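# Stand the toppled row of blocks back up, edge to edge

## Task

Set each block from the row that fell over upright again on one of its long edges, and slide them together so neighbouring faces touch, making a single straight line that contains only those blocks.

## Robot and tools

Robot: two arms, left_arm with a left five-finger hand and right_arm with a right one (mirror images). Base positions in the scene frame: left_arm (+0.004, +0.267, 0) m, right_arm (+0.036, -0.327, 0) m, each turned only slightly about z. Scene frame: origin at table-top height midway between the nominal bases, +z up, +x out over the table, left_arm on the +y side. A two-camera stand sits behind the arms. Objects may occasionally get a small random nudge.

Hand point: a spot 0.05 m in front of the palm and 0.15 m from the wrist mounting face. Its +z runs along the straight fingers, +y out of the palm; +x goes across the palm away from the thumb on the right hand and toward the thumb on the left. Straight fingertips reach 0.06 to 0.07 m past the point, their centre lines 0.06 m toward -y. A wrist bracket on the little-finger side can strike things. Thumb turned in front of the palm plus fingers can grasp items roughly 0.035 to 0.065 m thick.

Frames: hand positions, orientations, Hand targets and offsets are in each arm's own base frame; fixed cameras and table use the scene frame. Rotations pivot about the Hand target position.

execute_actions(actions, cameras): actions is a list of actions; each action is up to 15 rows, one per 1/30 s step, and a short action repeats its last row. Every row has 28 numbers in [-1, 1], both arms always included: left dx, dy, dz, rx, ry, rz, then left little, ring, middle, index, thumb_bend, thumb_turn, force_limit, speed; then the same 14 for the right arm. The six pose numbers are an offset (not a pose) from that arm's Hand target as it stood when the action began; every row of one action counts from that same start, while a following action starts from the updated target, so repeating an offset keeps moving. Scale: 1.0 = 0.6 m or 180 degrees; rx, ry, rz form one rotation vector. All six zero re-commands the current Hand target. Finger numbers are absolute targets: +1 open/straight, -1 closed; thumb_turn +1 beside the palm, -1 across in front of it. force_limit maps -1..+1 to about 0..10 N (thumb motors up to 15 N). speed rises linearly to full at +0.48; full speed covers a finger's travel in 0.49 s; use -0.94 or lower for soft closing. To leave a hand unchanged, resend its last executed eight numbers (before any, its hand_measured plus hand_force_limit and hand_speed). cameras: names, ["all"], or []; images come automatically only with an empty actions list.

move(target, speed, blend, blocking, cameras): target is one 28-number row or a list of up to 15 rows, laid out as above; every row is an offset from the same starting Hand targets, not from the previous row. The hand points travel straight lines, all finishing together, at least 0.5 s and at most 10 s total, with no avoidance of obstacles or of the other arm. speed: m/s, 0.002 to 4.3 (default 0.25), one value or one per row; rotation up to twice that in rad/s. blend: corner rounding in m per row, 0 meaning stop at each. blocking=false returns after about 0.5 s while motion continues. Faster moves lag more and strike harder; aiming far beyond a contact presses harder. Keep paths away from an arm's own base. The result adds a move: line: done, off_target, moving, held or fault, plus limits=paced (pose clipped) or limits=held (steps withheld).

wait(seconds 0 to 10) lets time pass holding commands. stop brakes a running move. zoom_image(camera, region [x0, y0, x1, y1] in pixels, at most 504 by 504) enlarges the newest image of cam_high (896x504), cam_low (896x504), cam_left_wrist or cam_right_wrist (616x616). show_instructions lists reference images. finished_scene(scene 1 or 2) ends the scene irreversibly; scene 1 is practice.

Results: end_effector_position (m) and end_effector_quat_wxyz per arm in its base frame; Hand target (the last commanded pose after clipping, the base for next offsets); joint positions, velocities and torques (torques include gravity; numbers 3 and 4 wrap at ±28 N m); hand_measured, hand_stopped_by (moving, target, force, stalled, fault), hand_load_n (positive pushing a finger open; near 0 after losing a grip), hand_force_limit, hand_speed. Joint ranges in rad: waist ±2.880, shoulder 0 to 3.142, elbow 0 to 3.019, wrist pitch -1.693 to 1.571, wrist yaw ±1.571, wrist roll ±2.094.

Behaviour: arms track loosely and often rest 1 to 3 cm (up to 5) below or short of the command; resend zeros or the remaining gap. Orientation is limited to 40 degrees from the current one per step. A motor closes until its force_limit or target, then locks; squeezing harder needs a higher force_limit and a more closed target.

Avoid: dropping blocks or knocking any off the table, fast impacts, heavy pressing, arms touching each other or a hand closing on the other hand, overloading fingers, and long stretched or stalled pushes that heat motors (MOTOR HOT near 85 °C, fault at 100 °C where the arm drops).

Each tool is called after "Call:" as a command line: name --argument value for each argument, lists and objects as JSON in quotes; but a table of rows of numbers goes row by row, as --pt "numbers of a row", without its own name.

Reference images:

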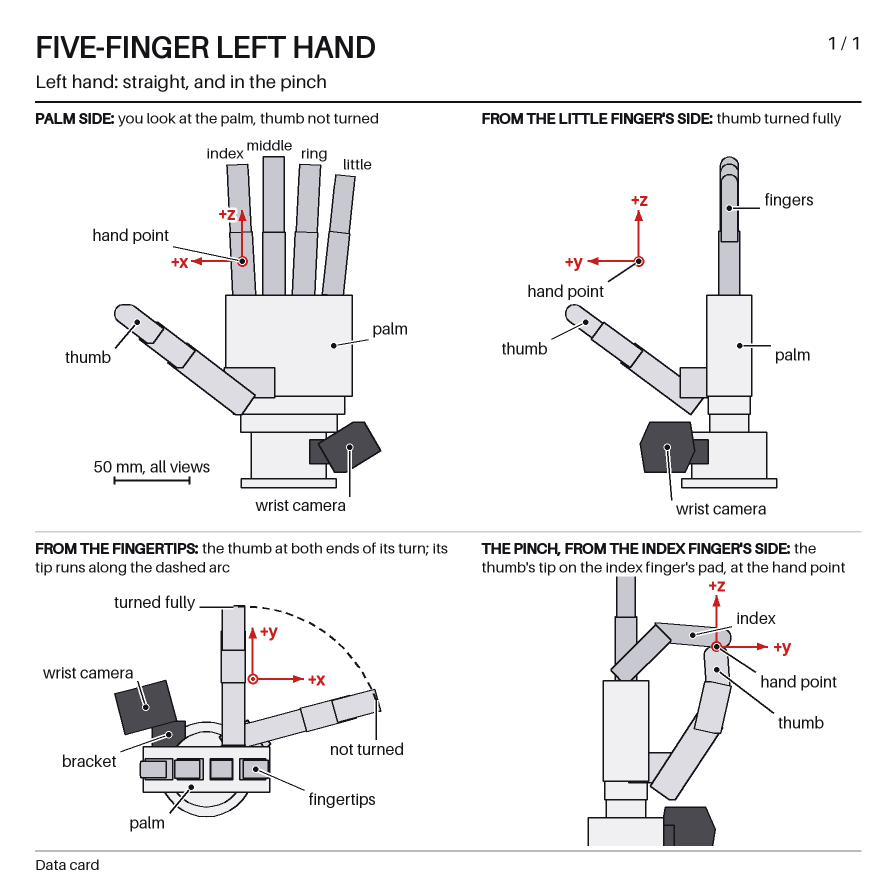

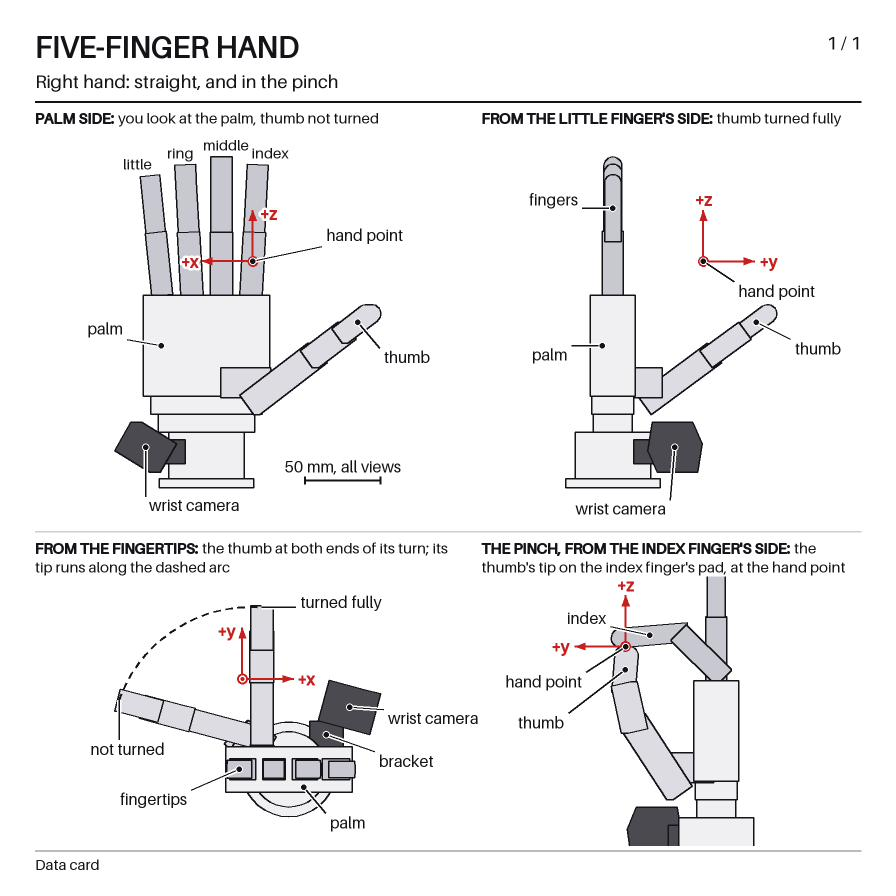

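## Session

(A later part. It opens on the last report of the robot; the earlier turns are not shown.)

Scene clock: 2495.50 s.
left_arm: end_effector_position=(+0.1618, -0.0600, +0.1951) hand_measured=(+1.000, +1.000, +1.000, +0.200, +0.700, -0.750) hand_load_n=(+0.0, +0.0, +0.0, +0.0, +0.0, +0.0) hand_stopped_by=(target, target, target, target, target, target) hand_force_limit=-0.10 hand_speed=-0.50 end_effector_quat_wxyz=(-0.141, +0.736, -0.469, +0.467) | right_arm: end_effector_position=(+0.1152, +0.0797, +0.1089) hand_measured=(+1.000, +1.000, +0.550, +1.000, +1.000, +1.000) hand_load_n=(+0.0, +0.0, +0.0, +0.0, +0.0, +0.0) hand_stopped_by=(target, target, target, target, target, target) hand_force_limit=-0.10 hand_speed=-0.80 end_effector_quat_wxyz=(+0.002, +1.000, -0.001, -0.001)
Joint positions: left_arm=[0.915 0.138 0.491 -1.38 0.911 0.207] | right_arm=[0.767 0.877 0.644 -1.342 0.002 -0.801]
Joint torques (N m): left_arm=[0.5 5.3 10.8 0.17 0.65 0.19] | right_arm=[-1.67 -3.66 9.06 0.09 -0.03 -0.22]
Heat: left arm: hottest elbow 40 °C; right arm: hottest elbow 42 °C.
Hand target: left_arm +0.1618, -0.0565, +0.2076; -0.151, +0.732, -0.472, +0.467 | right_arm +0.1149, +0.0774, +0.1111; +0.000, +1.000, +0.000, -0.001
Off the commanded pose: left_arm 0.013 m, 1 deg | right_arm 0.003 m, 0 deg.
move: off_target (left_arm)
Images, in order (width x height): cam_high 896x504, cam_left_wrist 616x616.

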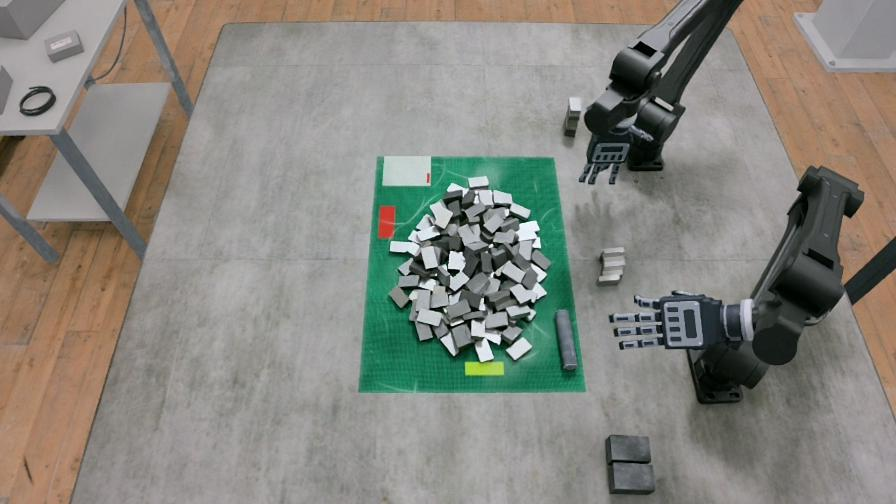

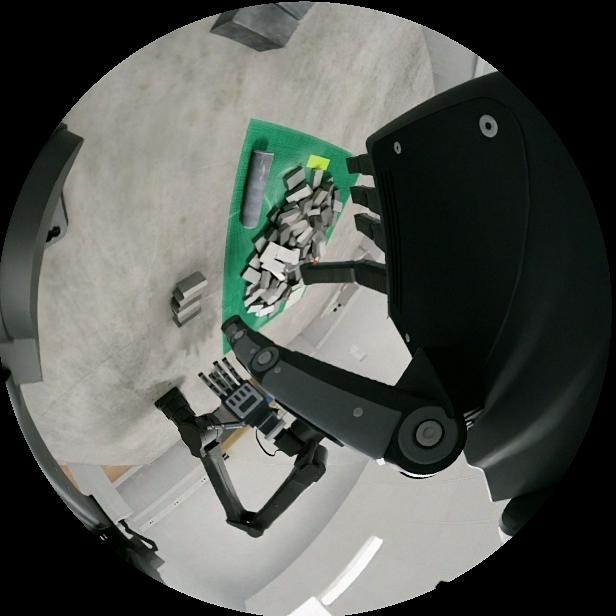

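Call:
move --pt "-0.0163 -0.064 0.0 0.3474 0.1397 -0.5318 1 1 0.55 1 1 1 -0.1 -0.5 0 0 0 0 0 0 1 1 0.55 1 1 1 -0.1 -0.8" --speed '[0.25]' --cameras '["cam_high","cam_left_wrist"]'

Scene clock: 2524.43 s.
left_arm: end_effector_position=(+0.1438, -0.0879, +0.1958) hand_measured=(+1.000, +1.000, +0.550, +1.000, +1.000, +1.000) hand_load_n=(+0.0, +0.0, +0.0, +0.0, +0.0, +0.0) hand_stopped_by=(target, target, target, target, target, target) hand_force_limit=-0.10 hand_speed=-0.50 end_effector_quat_wxyz=(-0.008, -0.082, +0.997, +0.006) | right_arm: end_effector_position=(+0.1152, +0.0797, +0.1089) hand_measured=(+1.000, +1.000, +0.550, +1.000, +1.000, +1.000) hand_load_n=(+0.0, +0.0, +0.0, +0.0, +0.0, +0.0) hand_stopped_by=(target, target, target, target, target, target) hand_force_limit=-0.10 hand_speed=-0.80 end_effector_quat_wxyz=(+0.002, +1.000, -0.001, -0.001)
Joint positions: left_arm=[-0.655 0.949 0.909 -1.551 0.002 0.752] | right_arm=[0.767 0.877 0.644 -1.342 0.002 -0.801]
Joint torques (N m): left_arm=[-1.14 -1.79 11.08 -0.72 -0.19 0.22] | right_arm=[-1.61 -4.54 8.98 0.24 -0.06 -0.12]
Heat: left arm: hottest elbow 42 °C; right arm: hottest elbow 42 °C.
Hand target: left_arm +0.1521, -0.0949, +0.2076; +0.000, -0.070, +0.998, +0.000 | right_arm +0.1149, +0.0774, +0.1111; +0.000, +1.000, +0.000, -0.001
Off the commanded pose: left_arm 0.016 m, 2 deg | right_arm 0.003 m, 0 deg.
move: off_target (left_arm)
Images, in order (width x height): cam_high 896x504, cam_left_wrist 616x616.

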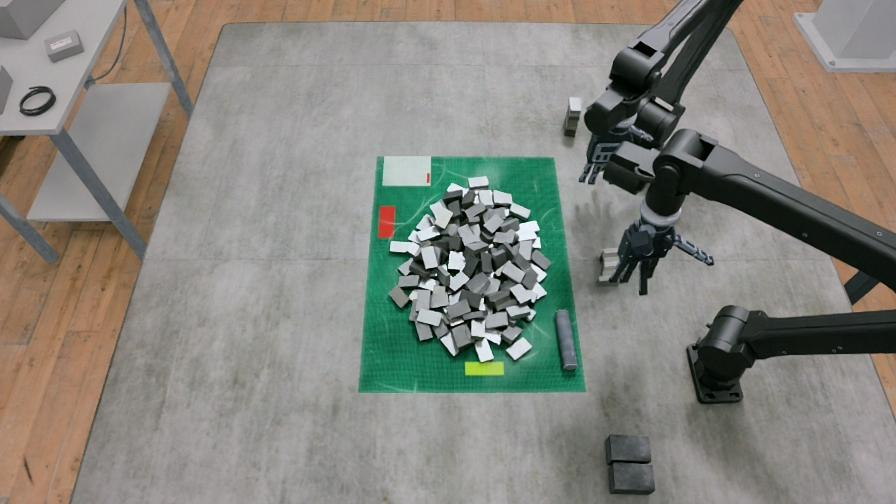

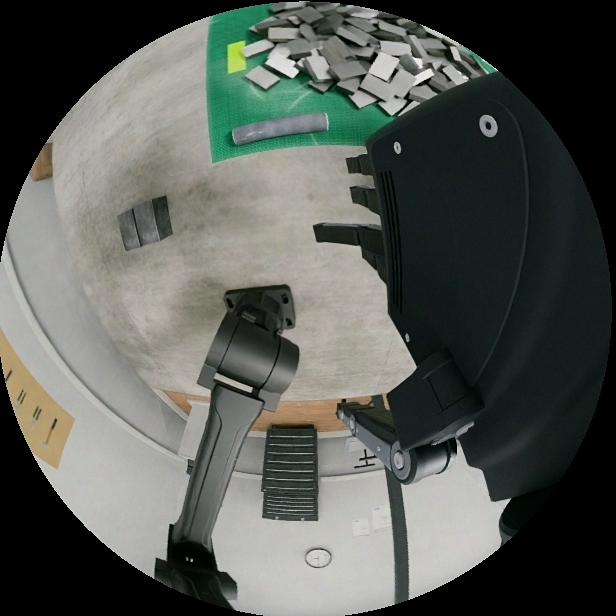

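Call:
move --pt "0.005 0 -0.2 0 0 0 1 1 0.55 1 1 1 -0.1 -0.5 0.007 0.2 -0.04 0 0 0.0444 1 1 0.55 1 1 1 -0.1 -0.8" --speed '[0.12]' --cameras '["cam_high"]'

Call:
zoom_image --camera "cam_high" --region '[570, 190, 690, 310]'

Scene clock: 2532.13 s.
left_arm: end_effector_position=(+0.1532, -0.0944, +0.0908) hand_measured=(+1.000, +1.000, +0.550, +1.000, +1.000, +1.000) hand_load_n=(+0.0, +0.0, +0.0, +0.0, +0.0, -0.5) hand_stopped_by=(target, target, target, target, target, target) hand_force_limit=-0.10 hand_speed=-0.50 end_effector_quat_wxyz=(+0.002, -0.078, +0.997, -0.003) | right_arm: end_effector_position=(+0.1115, +0.1788, +0.0802) hand_measured=(+1.000, +1.000, +0.550, +1.000, +1.000, +1.000) hand_load_n=(+0.0, +0.0, +0.0, +0.0, +0.0, +0.0) hand_stopped_by=(target, target, target, target, target, target) hand_force_limit=-0.10 hand_speed=-0.80 end_effector_quat_wxyz=(+0.013, +0.997, +0.072, -0.011)
Joint positions: left_arm=[-0.655 1.024 0.677 -1.217 0.002 0.76] | right_arm=[1.068 1.177 0.744 -1.171 -0.004 -0.647]
Joint torques (N m): left_arm=[-0.5 -2.14 7.13 0.02 -0.19 0.19] | right_arm=[-1.38 -5.25 11.73 1.1 0.12 0.08]
Heat: left arm: hottest elbow 42 °C; right arm: hottest elbow 42 °C.
Hand target: left_arm +0.1550, -0.0948, +0.0876; +0.000, -0.070, +0.998, +0.000 | right_arm +0.1191, +0.1974, +0.0872; +0.000, +0.998, +0.070, -0.001
Off the commanded pose: left_arm 0.004 m, 1 deg | right_arm 0.021 m, 2 deg.
move: off_target (right_arm)
Images, in order (width x height): cam_high 896x504.

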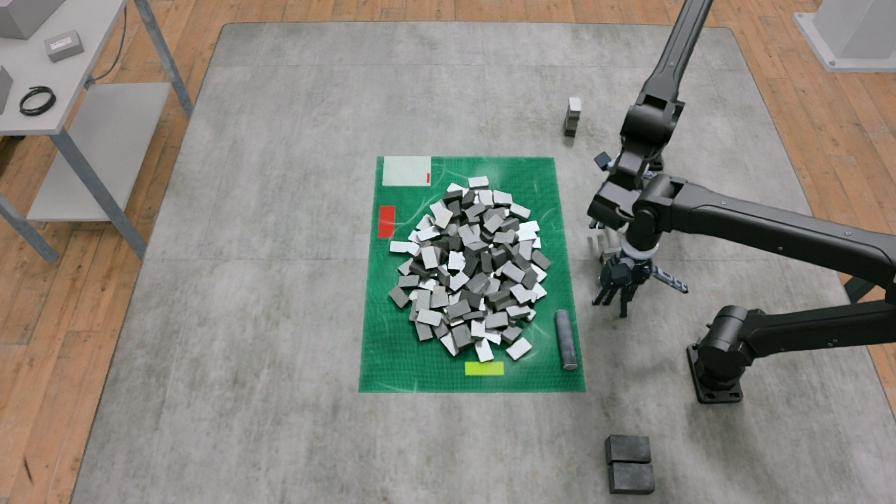

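Scaled by 4.200 from the camera's 896x504 image, which has a finer 1280x720 frame.

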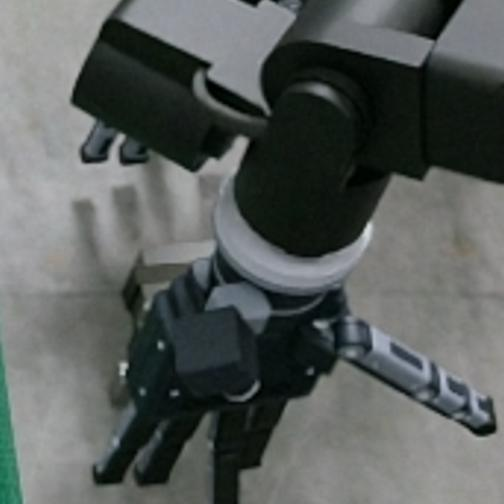

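Call:
move --pt "0 0 -0.033 0 0 0 1 1 0.55 1 1 1 -0.1 -0.5 0.0 -0.2 0.04 0 0 -0.0444 1 1 0.55 1 1 1 -0.1 -0.8" --speed '[0.12]' --cameras '["cam_high"]'

Call:
zoom_image --camera "cam_high" --region '[570, 210, 690, 330]'

Scene clock: 2541.83 s.
left_arm: end_effector_position=(+0.1538, -0.0948, +0.0713) hand_measured=(+1.000, +1.000, +0.550, +1.000, +1.000, +1.000) hand_load_n=(+0.0, +0.0, +0.0, +0.0, +0.0, +0.0) hand_stopped_by=(target, target, target, target, target, target) hand_force_limit=-0.10 hand_speed=-0.50 end_effector_quat_wxyz=(+0.003, -0.078, +0.997, -0.003) | right_arm: end_effector_position=(+0.1192, +0.0800, +0.1088) hand_measured=(+1.000, +1.000, +0.550, +1.000, +1.000, +1.000) hand_load_n=(+0.0, +0.0, +0.0, +0.0, +0.0, +0.0) hand_stopped_by=(target, target, target, target, target, target) hand_force_limit=-0.10 hand_speed=-0.80 end_effector_quat_wxyz=(+0.002, +1.000, -0.002, -0.001)
Joint positions: left_arm=[-0.655 1.05 0.638 -1.151 0.002 0.761] | right_arm=[0.753 0.888 0.649 -1.336 0.001 -0.814]
Joint torques (N m): left_arm=[-0.5 -2.2 6.89 0.06 -0.19 0.18] | right_arm=[-1.79 -4.13 8.98 0.18 0 -0.14]
Heat: left arm: hottest elbow 41 °C; right arm: hottest elbow 43 °C.
Hand target: left_arm +0.1549, -0.0948, +0.0677; +0.000, -0.070, +0.998, +0.000 | right_arm +0.1191, +0.0775, +0.1111; +0.000, +1.000, +0.000, +0.000
Off the commanded pose: left_arm 0.004 m, 1 deg | right_arm 0.004 m, 0 deg.
move: done
Images, in order (width x height): cam_high 896x504.

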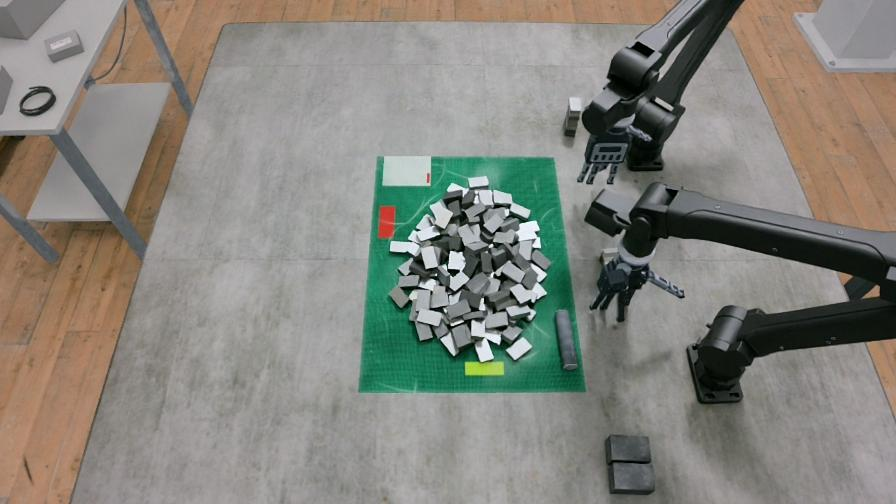

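Scaled by 4.200 from the camera's 896x504 image, which has a finer 1280x720 frame.

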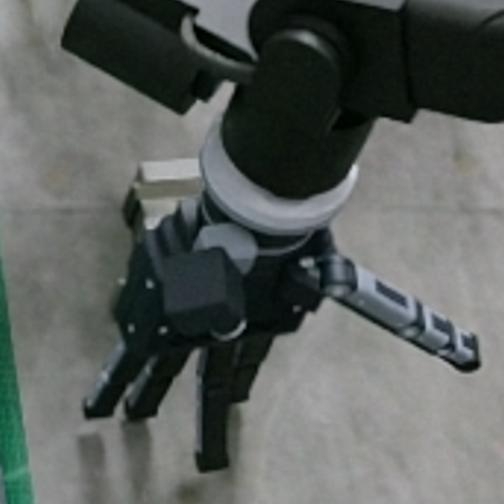

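Call:
move --pt "-0.002 -0.04 0.015 0 0 0 1 1 0.55 1 1 1 -0.1 -0.5 0.0 0 0 0 0 0 1 1 0.55 1 1 1 -0.1 -0.8" --speed '[0.06]' --cameras '["cam_high"]'

Call:
zoom_image --camera "cam_high" --region '[570, 210, 690, 330]'

Scene clock: 2551.70 s.
left_arm: end_effector_position=(+0.1455, -0.1073, +0.0684) hand_measured=(+1.000, +1.000, +0.550, +1.000, +1.000, +1.000) hand_load_n=(+0.0, +0.0, +0.0, +0.0, +0.0, +0.0) hand_stopped_by=(target, target, target, target, target, target) hand_force_limit=-0.10 hand_speed=-0.50 end_effector_quat_wxyz=(-0.005, -0.068, +0.998, +0.006) | right_arm: end_effector_position=(+0.1192, +0.0799, +0.1088) hand_measured=(+1.000, +1.000, +0.550, +1.000, +1.000, +1.000) hand_load_n=(+0.0, +0.0, +0.0, +0.0, -0.5, +0.0) hand_stopped_by=(target, target, target, target, target, target) hand_force_limit=-0.10 hand_speed=-0.80 end_effector_quat_wxyz=(+0.002, +1.000, -0.001, -0.001)
Joint positions: left_arm=[-0.722 1.082 0.646 -1.151 -0.001 0.712] | right_arm=[0.753 0.888 0.649 -1.336 0.001 -0.815]
Joint torques (N m): left_arm=[-1.14 -2.43 10.09 -0.62 -0.06 -0.07] | right_arm=[-2.14 -5.77 9.21 0.43 -0.04 -0.15]
Heat: left arm: hottest elbow 40 °C; right arm: hottest elbow 43 °C.
Hand target: left_arm +0.1538, -0.1189, +0.0768; +0.000, -0.070, +0.998, +0.000 | right_arm +0.1190, +0.0774, +0.1112; +0.000, +1.000, +0.000, -0.001
Off the commanded pose: left_arm 0.016 m, 1 deg | right_arm 0.003 m, 0 deg.
move: off_target (left_arm)
Images, in order (width x height): cam_high 896x504.

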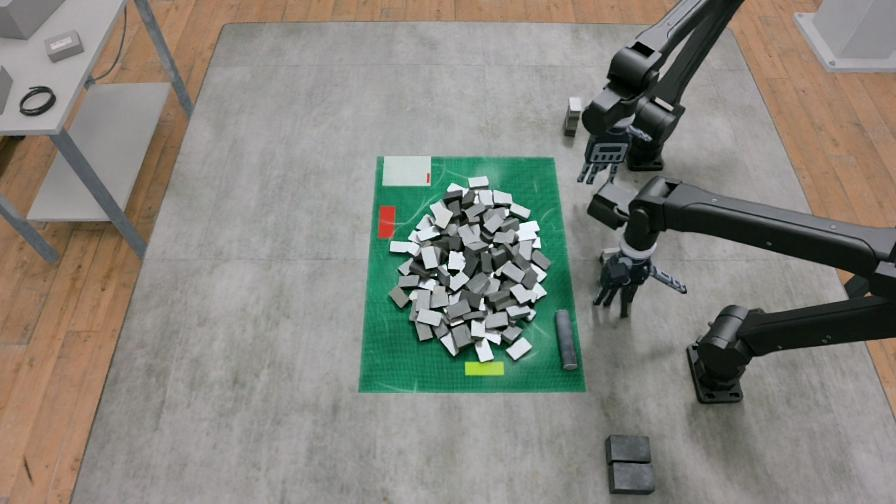

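Scaled by 4.200 from the camera's 896x504 image, which has a finer 1280x720 frame.

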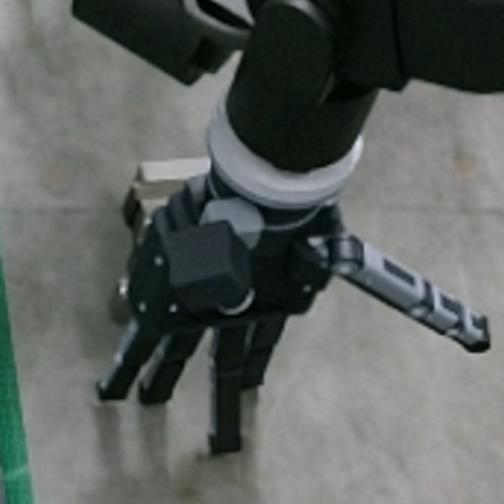

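Call:
move --pt "-0.0 -0.015 0.08 0 0 0 1 1 0.55 1 1 1 -0.1 -0.5 0.0 0 0 0 0 0 1 1 0.55 1 1 1 -0.1 -0.8" --pt "-0.0 -0.02 -0.01 0 0 0 1 1 0.55 1 1 1 -0.1 -0.5 0.0 0 0 0 0 0 1 1 0.55 1 1 1 -0.1 -0.8" --speed '[0.06]' --cameras '["cam_high"]'

Call:
zoom_image --camera "cam_high" --region '[570, 210, 690, 330]'

speed must be one number or one for each of the 2 targets, got a list of 1; nothing of the call was run

Scaled by 4.200 from the camera's 896x504 image, which has a finer 1280x720 frame.

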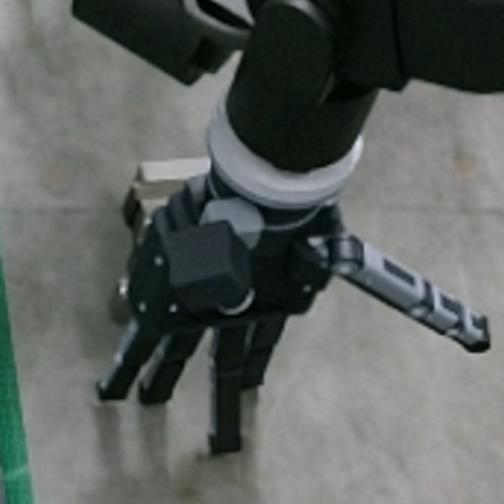

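Call:
move --pt "0.0 -0.015 0.08 0 0 0 1 1 0.55 1 1 1 -0.1 -0.5 0.0 0 0 0 0 0 1 1 0.55 1 1 1 -0.1 -0.8" --pt "0.0 -0.02 -0.01 0 0 0 1 1 0.55 1 1 1 -0.1 -0.5 0.0 0 0 0 0 0 1 1 0.55 1 1 1 -0.1 -0.8" --speed 0.06 --cameras '["cam_high"]'

Call:
zoom_image --camera "cam_high" --region '[570, 210, 690, 330]'

Scene clock: 2562.87 s.
left_arm: end_effector_position=(+0.1553, -0.1279, +0.0746) hand_measured=(+1.000, +1.000, +0.550, +1.000, +1.000, +1.000) hand_load_n=(+0.0, +0.0, +0.0, +0.0, +0.0, +0.0) hand_stopped_by=(target, target, target, target, target, target) hand_force_limit=-0.10 hand_speed=-0.50 end_effector_quat_wxyz=(+0.003, -0.069, +0.998, -0.003) | right_arm: end_effector_position=(+0.1192, +0.0799, +0.1088) hand_measured=(+1.000, +1.000, +0.550, +1.000, +1.000, +1.000) hand_load_n=(+0.0, +0.0, +0.0, +0.0, +0.0, +0.0) hand_stopped_by=(target, target, target, target, target, target) hand_force_limit=-0.10 hand_speed=-0.80 end_effector_quat_wxyz=(+0.002, +1.000, -0.001, -0.001)
Joint positions: left_arm=[-0.755 1.116 0.692 -1.138 -0.001 0.677] | right_arm=[0.753 0.888 0.649 -1.336 0.001 -0.815]
Joint torques (N m): left_arm=[-1.2 -3.02 6.89 -0.01 -0.08 -0.05] | right_arm=[-2.02 -5.07 9.05 0.2 -0.03 -0.21]
Heat: left arm: hottest elbow 39 °C; right arm: hottest elbow 43 °C.
Hand target: left_arm +0.1538, -0.1308, +0.0707; +0.000, -0.070, +0.998, +0.000 | right_arm +0.1190, +0.0774, +0.1112; +0.000, +1.000, +0.000, -0.001
Off the commanded pose: left_arm 0.005 m, 0 deg | right_arm 0.003 m, 0 deg.
move: done
Images, in order (width x height): cam_high 896x504.

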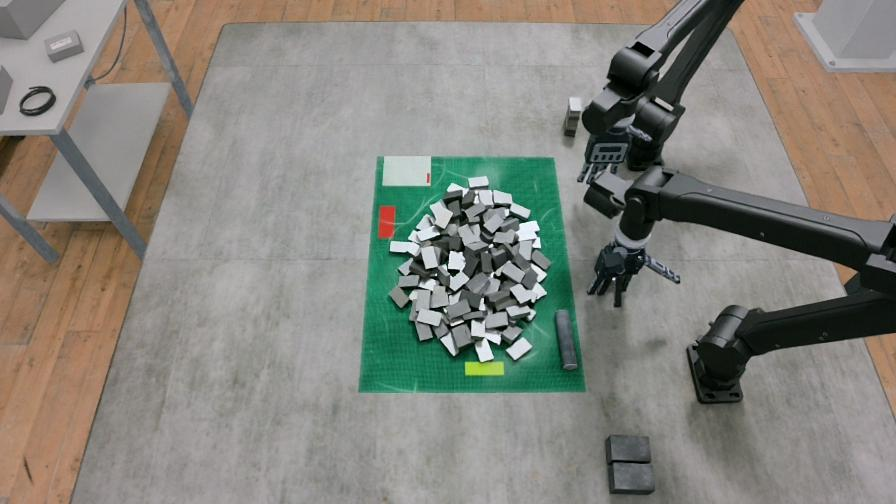

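Scaled by 4.200 from the camera's 896x504 image, which has a finer 1280x720 frame.

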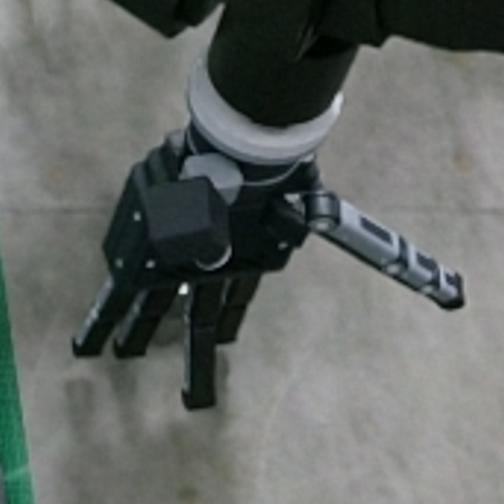

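Call:
move --pt "-0.01 0.0 0.03 0 0 0 1 1 0.55 1 1 1 -0.1 -0.5 0.0 0 0 0 0 0 1 1 0.55 1 1 1 -0.1 -0.8" --pt "-0.01 0.0 0.01 0 0 0 1 1 1 1 1 1 -0.1 -0.5 0.0 0 0 0 0 0 1 1 0.55 1 1 1 -0.1 -0.8" --speed 0.06 --cameras '["cam_high"]'

Call:
zoom_image --camera "cam_high" --region '[570, 210, 690, 330]'

Scene clock: 2577.20 s.
left_arm: end_effector_position=(+0.1482, -0.1269, +0.0778) hand_measured=(+1.000, +1.000, +1.000, +1.000, +1.000, +1.000) hand_load_n=(+0.0, +0.0, +0.0, +0.0, +0.0, +0.0) hand_stopped_by=(target, target, target, target, target, target) hand_force_limit=-0.10 hand_speed=-0.50 end_effector_quat_wxyz=(-0.002, -0.069, +0.998, +0.002) | right_arm: end_effector_position=(+0.1192, +0.0799, +0.1088) hand_measured=(+1.000, +1.000, +0.550, +1.000, +1.000, +1.000) hand_load_n=(+0.0, +0.0, +0.0, +0.0, +0.0, +0.0) hand_stopped_by=(target, target, target, target, target, target) hand_force_limit=-0.10 hand_speed=-0.80 end_effector_quat_wxyz=(+0.002, +1.000, -0.001, -0.001)
Joint positions: left_arm=[-0.771 1.107 0.692 -1.162 -0.001 0.661] | right_arm=[0.753 0.888 0.649 -1.336 0.001 -0.815]
Joint torques (N m): left_arm=[-1.2 -3.78 7.05 0.02 -0.07 -0.05] | right_arm=[-2.32 -4.31 8.99 -0.01 -0.03 -0.14]
Heat: left arm: hottest elbow 39 °C; right arm: hottest elbow 43 °C.
Hand target: left_arm +0.1477, -0.1308, +0.0767; +0.000, -0.070, +0.998, +0.000 | right_arm +0.1190, +0.0774, +0.1112; +0.000, +1.000, +0.000, -0.001
Off the commanded pose: left_arm 0.004 m, 0 deg | right_arm 0.003 m, 0 deg.
move: done
Images, in order (width x height): cam_high 896x504.

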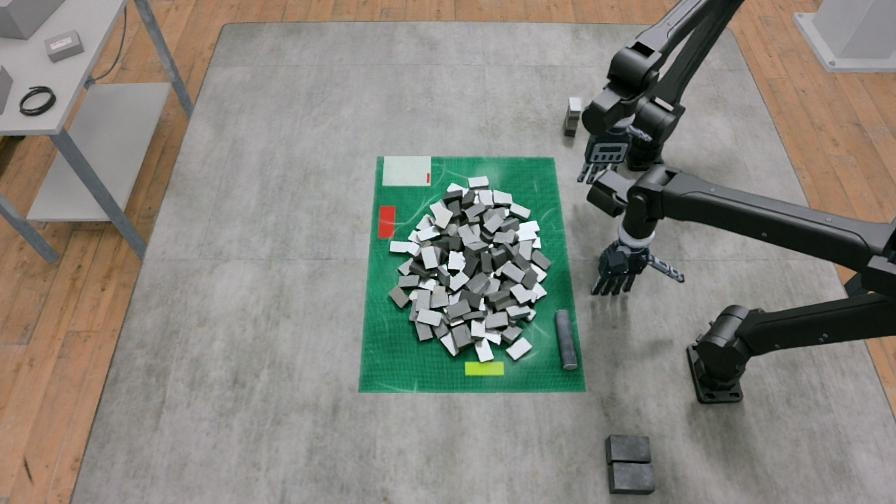

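Scaled by 4.200 from the camera's 896x504 image, which has a finer 1280x720 frame.

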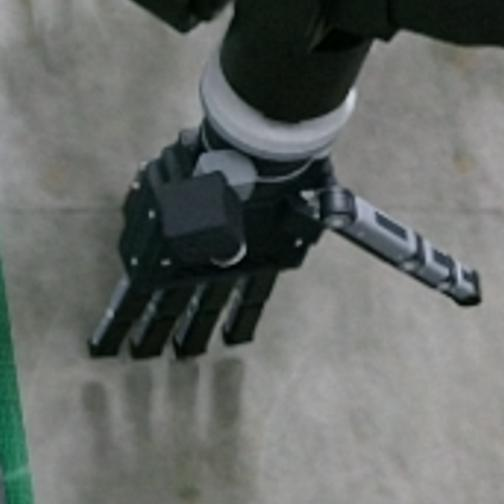

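Call:
move --pt "0.0 -0.03 0.006 0 0 0 1 1 1 1 1 1 -0.1 -0.5 0.0 0 0 0 0 0 1 1 0.55 1 1 1 -0.1 -0.8" --speed 0.03 --cameras '["cam_high"]'

Call:
zoom_image --camera "cam_high" --region '[570, 210, 690, 330]'

Scene clock: 2582.43 s.
left_arm: end_effector_position=(+0.1388, -0.1345, +0.0742) hand_measured=(+1.000, +1.000, +1.000, +1.000, +1.000, +1.000) hand_load_n=(+0.0, +0.0, +0.0, +0.0, +0.0, +0.0) hand_stopped_by=(target, target, target, target, target, target) hand_force_limit=-0.10 hand_speed=-0.50 end_effector_quat_wxyz=(-0.008, -0.068, +0.998, +0.011) | right_arm: end_effector_position=(+0.1192, +0.0799, +0.1088) hand_measured=(+1.000, +1.000, +0.550, +1.000, +1.000, +1.000) hand_load_n=(+0.0, +0.0, +0.0, +0.0, +0.0, +0.0) hand_stopped_by=(target, target, target, target, target, target) hand_force_limit=-0.10 hand_speed=-0.80 end_effector_quat_wxyz=(+0.002, +1.000, -0.001, -0.001)
Joint positions: left_arm=[-0.818 1.128 0.692 -1.162 -0.001 0.616] | right_arm=[0.753 0.888 0.649 -1.336 0.001 -0.815]
Joint torques (N m): left_arm=[-1.14 -3.08 9.84 -0.05 -0.06 -0.04] | right_arm=[-2.73 -4.54 9.25 0.39 0.01 -0.17]
Heat: left arm: hottest elbow 38 °C; right arm: hottest elbow 43 °C.
Hand target: left_arm +0.1477, -0.1488, +0.0804; +0.000, -0.070, +0.998, +0.000 | right_arm +0.1190, +0.0774, +0.1112; +0.000, +1.000, +0.000, -0.001
Off the commanded pose: left_arm 0.018 m, 2 deg | right_arm 0.003 m, 0 deg.
move: off_target (left_arm)
Images, in order (width x height): cam_high 896x504.

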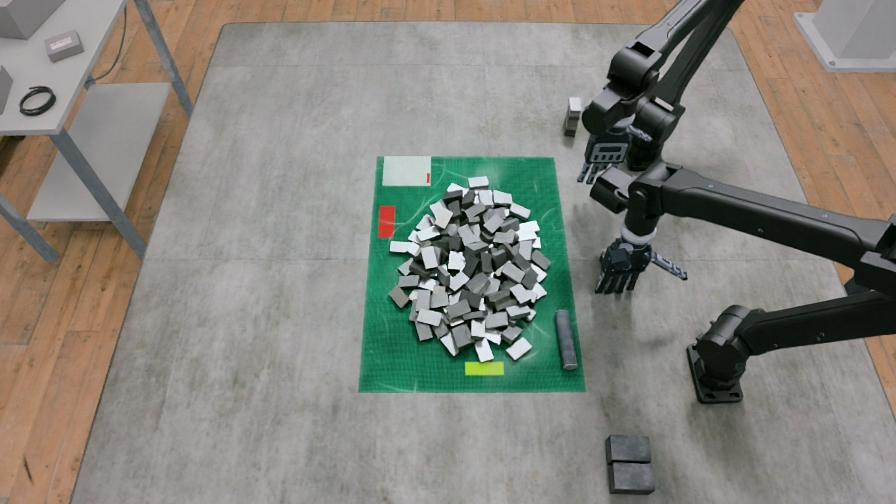

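Scaled by 4.200 from the camera's 896x504 image, which has a finer 1280x720 frame.

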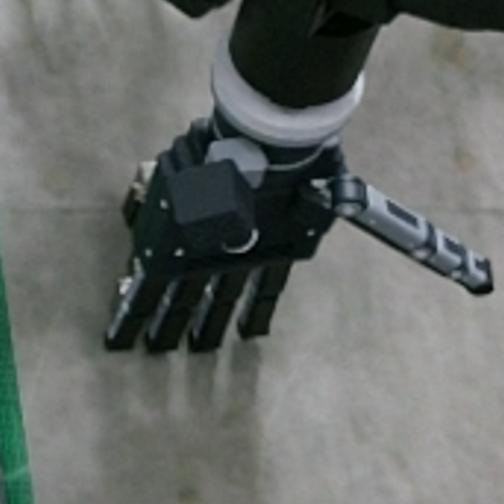

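Call:
move --pt "0.015 -0.008 0.0 0 0 0 1 1 1 1 1 1 -0.1 -0.5 0.0 0 0 0 0 0 1 1 0.55 1 1 1 -0.1 -0.8" --speed 0.03 --cameras '["cam_high"]'

Call:
zoom_image --camera "cam_high" --region '[570, 210, 690, 330]'

Scene clock: 2587.10 s.
left_arm: end_effector_position=(+0.1448, -0.1409, +0.0740) hand_measured=(+1.000, +1.000, +1.000, +1.000, +1.000, +1.000) hand_load_n=(+0.0, +0.0, +0.0, +0.0, +0.0, +0.0) hand_stopped_by=(target, target, target, target, target, target) hand_force_limit=-0.10 hand_speed=-0.50 end_effector_quat_wxyz=(-0.009, -0.069, +0.998, +0.011) | right_arm: end_effector_position=(+0.1192, +0.0799, +0.1088) hand_measured=(+1.000, +1.000, +0.550, +1.000, +1.000, +1.000) hand_load_n=(+0.0, +0.0, +0.0, +0.0, +0.0, +0.0) hand_stopped_by=(target, target, target, target, target, target) hand_force_limit=-0.10 hand_speed=-0.80 end_effector_quat_wxyz=(+0.002, +1.000, -0.001, -0.001)
Joint positions: left_arm=[-0.818 1.156 0.711 -1.154 -0.001 0.615] | right_arm=[0.753 0.888 0.649 -1.336 0.001 -0.815]
Joint torques (N m): left_arm=[-0.26 -3.37 10 -0.03 -0.08 0.05] | right_arm=[-1.85 -5.07 9.03 0.38 -0.03 -0.2]
Heat: left arm: hottest elbow 39 °C; right arm: hottest elbow 43 °C.
Hand target: left_arm +0.1568, -0.1537, +0.0804; +0.000, -0.070, +0.998, +0.000 | right_arm +0.1190, +0.0774, +0.1112; +0.000, +1.000, +0.000, -0.001
Off the commanded pose: left_arm 0.019 m, 2 deg | right_arm 0.003 m, 0 deg.
move: off_target (left_arm)
Images, in order (width x height): cam_high 896x504.

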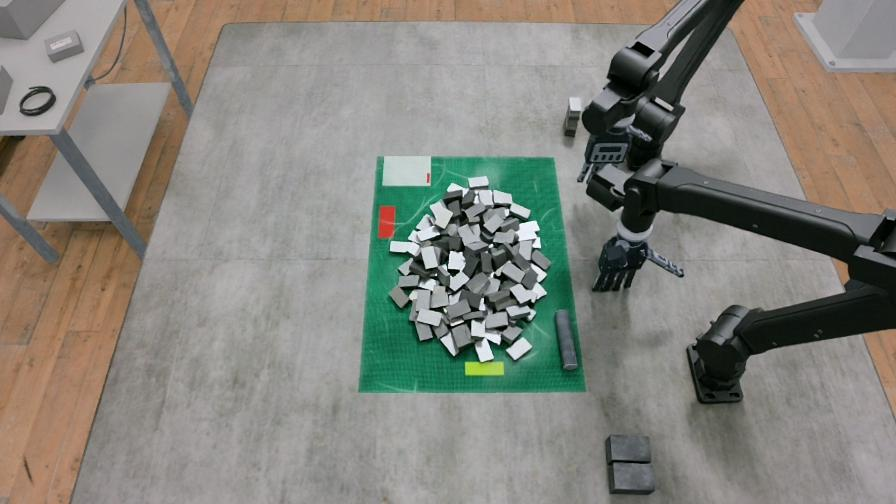

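Scaled by 4.200 from the camera's 896x504 image, which has a finer 1280x720 frame.

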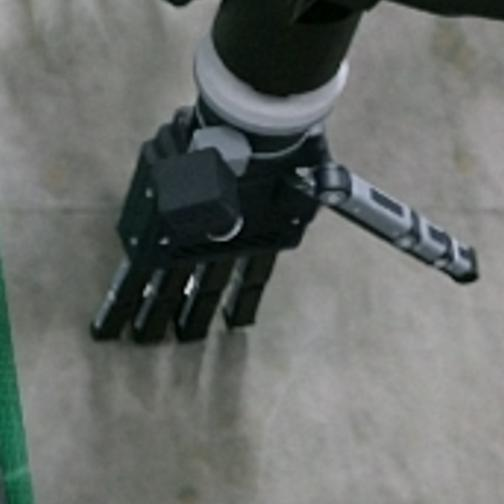

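Call:
move --pt "0.006 -0.013 0.0 0 0 0 1 1 1 1 1 1 -0.1 -0.5 0.0 0 0 0 0 0 1 1 0.55 1 1 1 -0.1 -0.8" --speed 0.03 --cameras '["cam_high"]'

Call:
zoom_image --camera "cam_high" --region '[570, 210, 690, 330]'

Scene clock: 2591.13 s.
left_arm: end_effector_position=(+0.1487, -0.1450, +0.0740) hand_measured=(+1.000, +1.000, +1.000, +1.000, +1.000, +1.000) hand_load_n=(+0.0, +0.0, -1.5, +0.0, +0.0, +0.0) hand_stopped_by=(target, target, target, target, target, target) hand_force_limit=-0.10 hand_speed=-0.50 end_effector_quat_wxyz=(-0.010, -0.069, +0.998, +0.013) | right_arm: end_effector_position=(+0.1192, +0.0799, +0.1088) hand_measured=(+1.000, +1.000, +0.550, +1.000, +1.000, +1.000) hand_load_n=(+0.0, +0.0, +0.0, +0.0, +0.0, +0.0) hand_stopped_by=(target, target, target, target, target, target) hand_force_limit=-0.10 hand_speed=-0.80 end_effector_quat_wxyz=(+0.002, +1.000, -0.001, -0.001)
Joint positions: left_arm=[-0.818 1.177 0.726 -1.152 -0.001 0.615] | right_arm=[0.753 0.888 0.649 -1.336 0.001 -0.815]
Joint torques (N m): left_arm=[-0.97 -3.37 10.28 0.08 -0.06 -0.03] | right_arm=[-1.79 -4.42 9.02 0.25 0 -0.18]
Heat: left arm: hottest elbow 39 °C; right arm: hottest elbow 43 °C.
Hand target: left_arm +0.1604, -0.1615, +0.0804; +0.000, -0.070, +0.998, +0.000 | right_arm +0.1190, +0.0774, +0.1112; +0.000, +1.000, +0.000, -0.001
Off the commanded pose: left_arm 0.021 m, 2 deg | right_arm 0.003 m, 0 deg.
move: off_target (left_arm)
Images, in order (width x height): cam_high 896x504.

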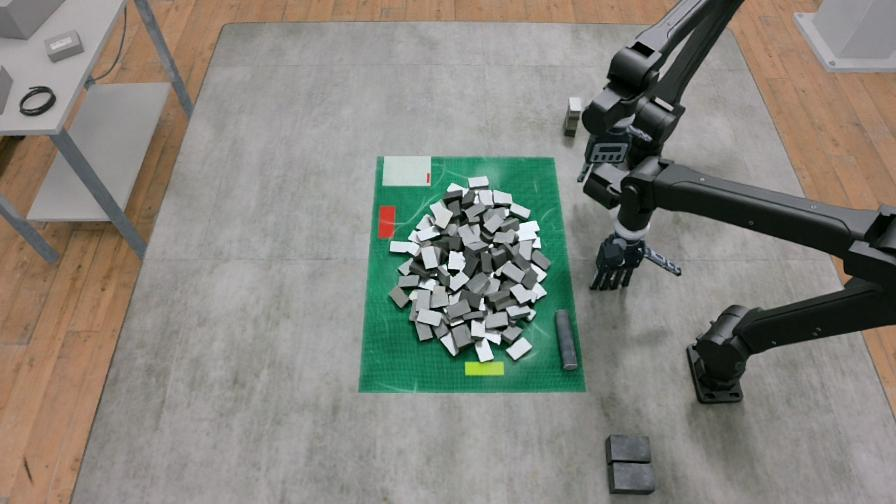

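Scaled by 4.200 from the camera's 896x504 image, which has a finer 1280x720 frame.

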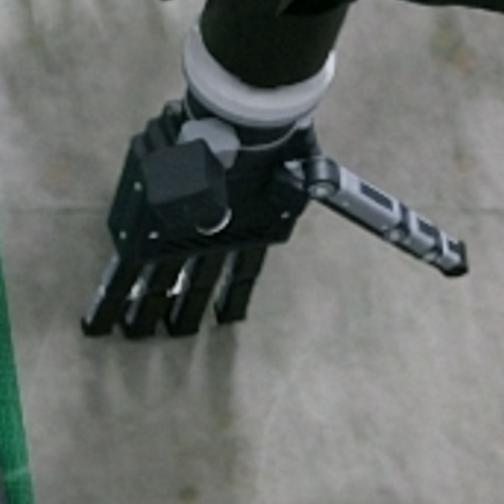

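Call:
execute_actions --actions '[]' --cameras '["cam_high"]'

Call:
zoom_image --camera "cam_high" --region '[580, 230, 660, 310]'

Scene clock: 2624.37 s.
left_arm: end_effector_position=(+0.1487, -0.1450, +0.0740) hand_measured=(+1.000, +1.000, +1.000, +1.000, +1.000, +1.000) hand_load_n=(+0.0, +0.0, -1.5, +0.0, +0.0, +0.0) hand_stopped_by=(target, target, target, target, target, target) hand_force_limit=-0.10 hand_speed=-0.50 end_effector_quat_wxyz=(-0.010, -0.069, +0.998, +0.013) | right_arm: end_effector_position=(+0.1192, +0.0799, +0.1088) hand_measured=(+1.000, +1.000, +0.550, +1.000, +1.000, +1.000) hand_load_n=(+0.0, +0.0, +0.0, +0.0, +0.0, +0.0) hand_stopped_by=(target, target, target, target, target, target) hand_force_limit=-0.10 hand_speed=-0.80 end_effector_quat_wxyz=(+0.002, +1.000, -0.001, -0.001)
Joint positions: left_arm=[-0.818 1.177 0.726 -1.152 -0.001 0.615] | right_arm=[0.753 0.888 0.649 -1.336 0.001 -0.815]
Joint velocities: within noise
Joint torques (N m): left_arm=[-0.97 -3.43 10.28 0.09 -0.06 -0.03] | right_arm=[-2.08 -4.37 8.99 0.28 0.01 -0.24]
Heat: left arm: hottest elbow 40 °C; right arm: hottest elbow 43 °C.
Hand target: left_arm +0.1604, -0.1615, +0.0804; +0.000, -0.070, +0.998, +0.000 | right_arm +0.1190, +0.0774, +0.1112; +0.000, +1.000, +0.000, -0.001
Off the commanded pose: left_arm 0.021 m, 2 deg | right_arm 0.003 m, 0 deg.
Images, in order (width x height): cam_high 896x504.

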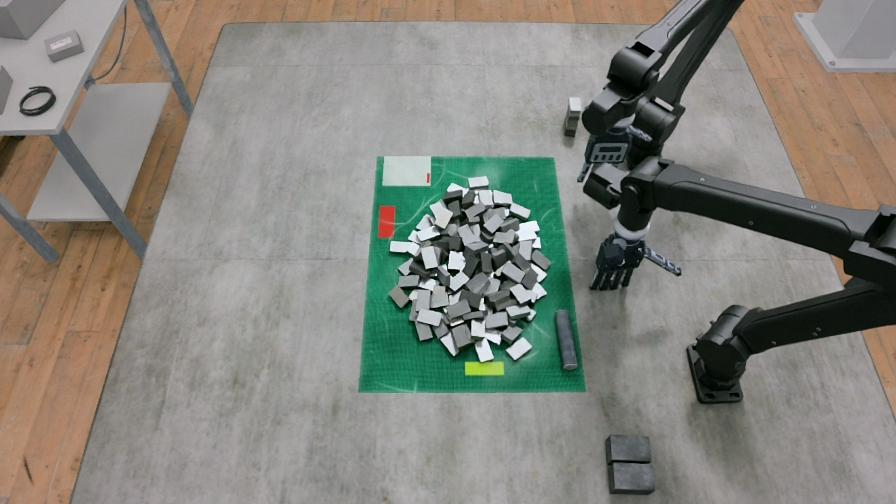

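Scaled by 6.300 from the camera's 896x504 image, which has a finer 1280x720 frame.

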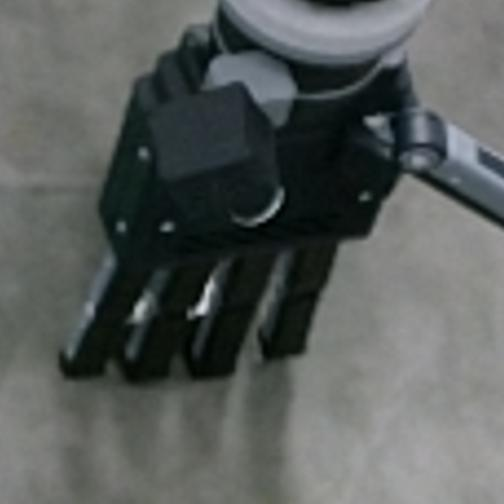

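Call:
move --pt "0.005 -0.015 -0.005 0 0 0 1 1 1 1 1 1 -0.1 -0.5 0 0 0 0 0 0 1 1 0.55 1 1 1 -0.1 -0.8" --speed 0.03

Scene clock: 2627.13 s.
left_arm: end_effector_position=(+0.1497, -0.1471, +0.0745) hand_measured=(+1.000, +1.000, +1.000, +1.000, +1.000, +1.000) hand_load_n=(+0.0, +0.0, -5.5, +0.0, +0.0, +0.0) hand_stopped_by=(target, target, target, target, target, target) hand_force_limit=-0.10 hand_speed=-0.50 end_effector_quat_wxyz=(-0.013, -0.068, +0.997, +0.019) | right_arm: end_effector_position=(+0.1192, +0.0799, +0.1088) hand_measured=(+1.000, +1.000, +0.550, +1.000, +1.000, +1.000) hand_load_n=(+0.0, +0.0, +0.0, +0.0, +0.0, +0.0) hand_stopped_by=(target, target, target, target, target, target) hand_force_limit=-0.10 hand_speed=-0.80 end_effector_quat_wxyz=(+0.002, +1.000, -0.001, -0.001)
Joint positions: left_arm=[-0.823 1.194 0.738 -1.159 -0.004 0.612] | right_arm=[0.753 0.888 0.649 -1.336 0.001 -0.815]
Joint torques (N m): left_arm=[-1.49 -2.96 10.47 0.92 0.12 -0.1] | right_arm=[-2.26 -4.78 8.99 0.13 0.04 -0.21]
Heat: left arm: hottest elbow 40 °C; right arm: hottest elbow 43 °C.
Hand target: left_arm +0.1634, -0.1705, +0.0774; +0.000, -0.070, +0.998, +0.000 | right_arm +0.1190, +0.0774, +0.1112; +0.000, +1.000, +0.000, -0.001
Off the commanded pose: left_arm 0.027 m, 3 deg | right_arm 0.003 m, 0 deg.
move: off_target (left_arm)

Call:
move --pt "0.005 -0.015 -0.0033 0 0 0 1 1 1 1 1 1 -0.1 -0.5 0 0 0 0 0 0 1 1 0.55 1 1 1 -0.1 -0.8" --speed 0.03

Call:
zoom_image --camera "cam_high" --region '[580, 230, 660, 310]'

Scene clock: 2629.93 s.
left_arm: end_effector_position=(+0.1502, -0.1494, +0.0753) hand_measured=(+1.000, +1.000, +0.998, +1.000, +1.000, +1.000) hand_load_n=(+0.0, +0.0, -9.5, +0.0, +0.0, +0.0) hand_stopped_by=(target, target, target, target, target, target) hand_force_limit=-0.10 hand_speed=-0.50 end_effector_quat_wxyz=(-0.015, -0.068, +0.997, +0.027) | right_arm: end_effector_position=(+0.1192, +0.0799, +0.1088) hand_measured=(+1.000, +1.000, +0.550, +1.000, +1.000, +1.000) hand_load_n=(+0.0, +0.0, +0.0, +0.0, +0.0, +0.0) hand_stopped_by=(target, target, target, target, target, target) hand_force_limit=-0.10 hand_speed=-0.80 end_effector_quat_wxyz=(+0.002, +1.000, -0.001, -0.001)
Joint positions: left_arm=[-0.831 1.214 0.752 -1.17 -0.011 0.603] | right_arm=[0.753 0.888 0.649 -1.336 0.001 -0.815]
Joint torques (N m): left_arm=[-1.73 -2.78 10.71 1.7 0.43 -0.15] | right_arm=[-1.85 -4.19 9.06 -0.09 0 -0.18]
Heat: left arm: hottest elbow 41 °C; right arm: hottest elbow 43 °C.
Hand target: left_arm +0.1664, -0.1795, +0.0754; +0.000, -0.070, +0.998, +0.000 | right_arm +0.1190, +0.0774, +0.1112; +0.000, +1.000, +0.000, -0.001
Off the commanded pose: left_arm 0.034 m, 4 deg | right_arm 0.003 m, 0 deg.
move: off_target (left_arm)

Scaled by 6.300 from the camera's 896x504 image, which has a finer 1280x720 frame.
This view is cut from an older image: the scene may have changed since it was taken.

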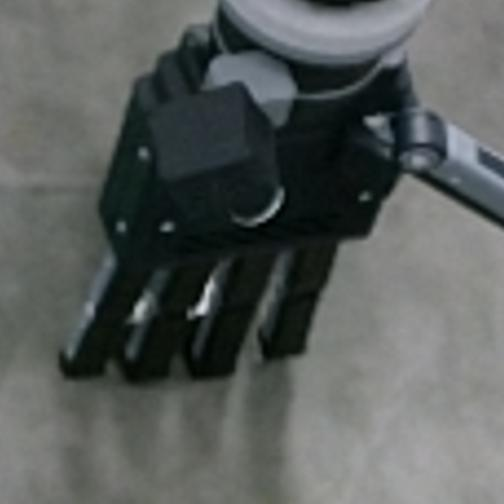

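Call:
move --pt "-0.012 0.05 0.015 0 0 0 1 1 1 1 1 1 -0.1 -0.5 0 0 0 0 0 0 1 1 0.55 1 1 1 -0.1 -0.8" --pt "-0.01 0.10 0.15 0 0 0 1 1 1 1 1 1 -0.1 -0.5 0 0 0 0 0 0 1 1 0.55 1 1 1 -0.1 -0.8" --pt "-0.01 0.30 0.15 0 0 0 1 1 1 1 1 1 -0.1 -0.5 0 0 0 0 0 0 1 1 0.55 1 1 1 -0.1 -0.8" --speed '[0.06,0.15,0.25]' --blend '[0.005,0.03,0]' --cameras '["cam_high"]'

Call:
zoom_image --camera "cam_high" --region '[580, 230, 660, 310]'

Scene clock: 2638.90 s.
left_arm: end_effector_position=(+0.1607, -0.0016, +0.1634) hand_measured=(+1.000, +1.000, +1.000, +1.000, +1.000, +1.000) hand_load_n=(+0.0, +0.0, +0.0, +0.0, +0.0, +0.0) hand_stopped_by=(target, target, target, target, target, target) hand_force_limit=-0.10 hand_speed=-0.50 end_effector_quat_wxyz=(+0.001, -0.071, +0.997, +0.001) | right_arm: end_effector_position=(+0.1192, +0.0799, +0.1088) hand_measured=(+1.000, +1.000, +0.550, +1.000, +1.000, +1.000) hand_load_n=(+0.0, +0.0, +0.0, +0.0, +0.0, +0.0) hand_stopped_by=(target, target, target, target, target, target) hand_force_limit=-0.10 hand_speed=-0.80 end_effector_quat_wxyz=(+0.002, +1.000, -0.001, -0.001)
Joint positions: left_arm=[-0.277 0.861 0.781 -1.489 -0.002 1.151] | right_arm=[0.753 0.888 0.649 -1.336 0.001 -0.815]
Joint torques (N m): left_arm=[0.44 -1.79 8.05 -0.69 -0.03 0.19] | right_arm=[-2.14 -3.72 9.22 0.18 -0.05 -0.17]
Heat: left arm: hottest elbow 40 °C; right arm: hottest elbow 43 °C.
Hand target: left_arm +0.1604, +0.0006, +0.1654; +0.000, -0.070, +0.998, +0.000 | right_arm +0.1190, +0.0774, +0.1112; +0.000, +1.000, +0.000, -0.001
Off the commanded pose: left_arm 0.003 m, 0 deg | right_arm 0.003 m, 0 deg.
move: done
Images, in order (width x height): cam_high 896x504.

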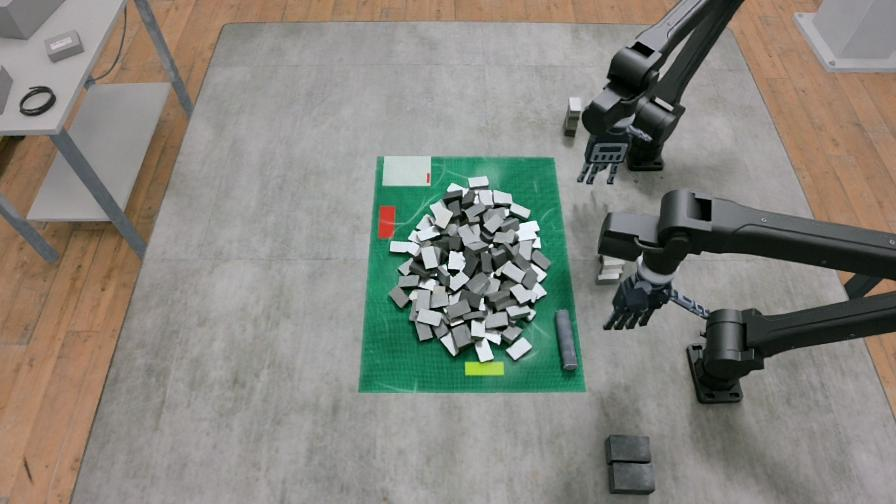

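Scaled by 6.300 from the camera's 896x504 image, which has a finer 1280x720 frame.

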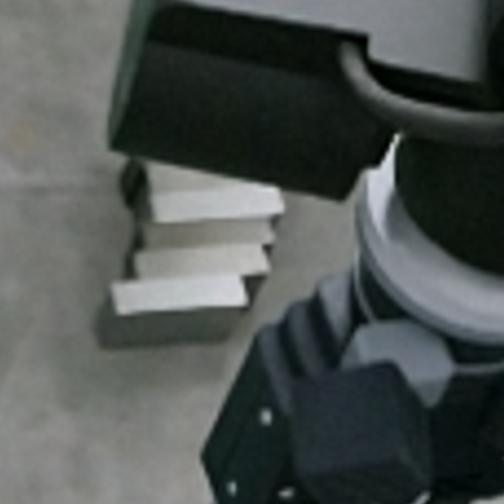

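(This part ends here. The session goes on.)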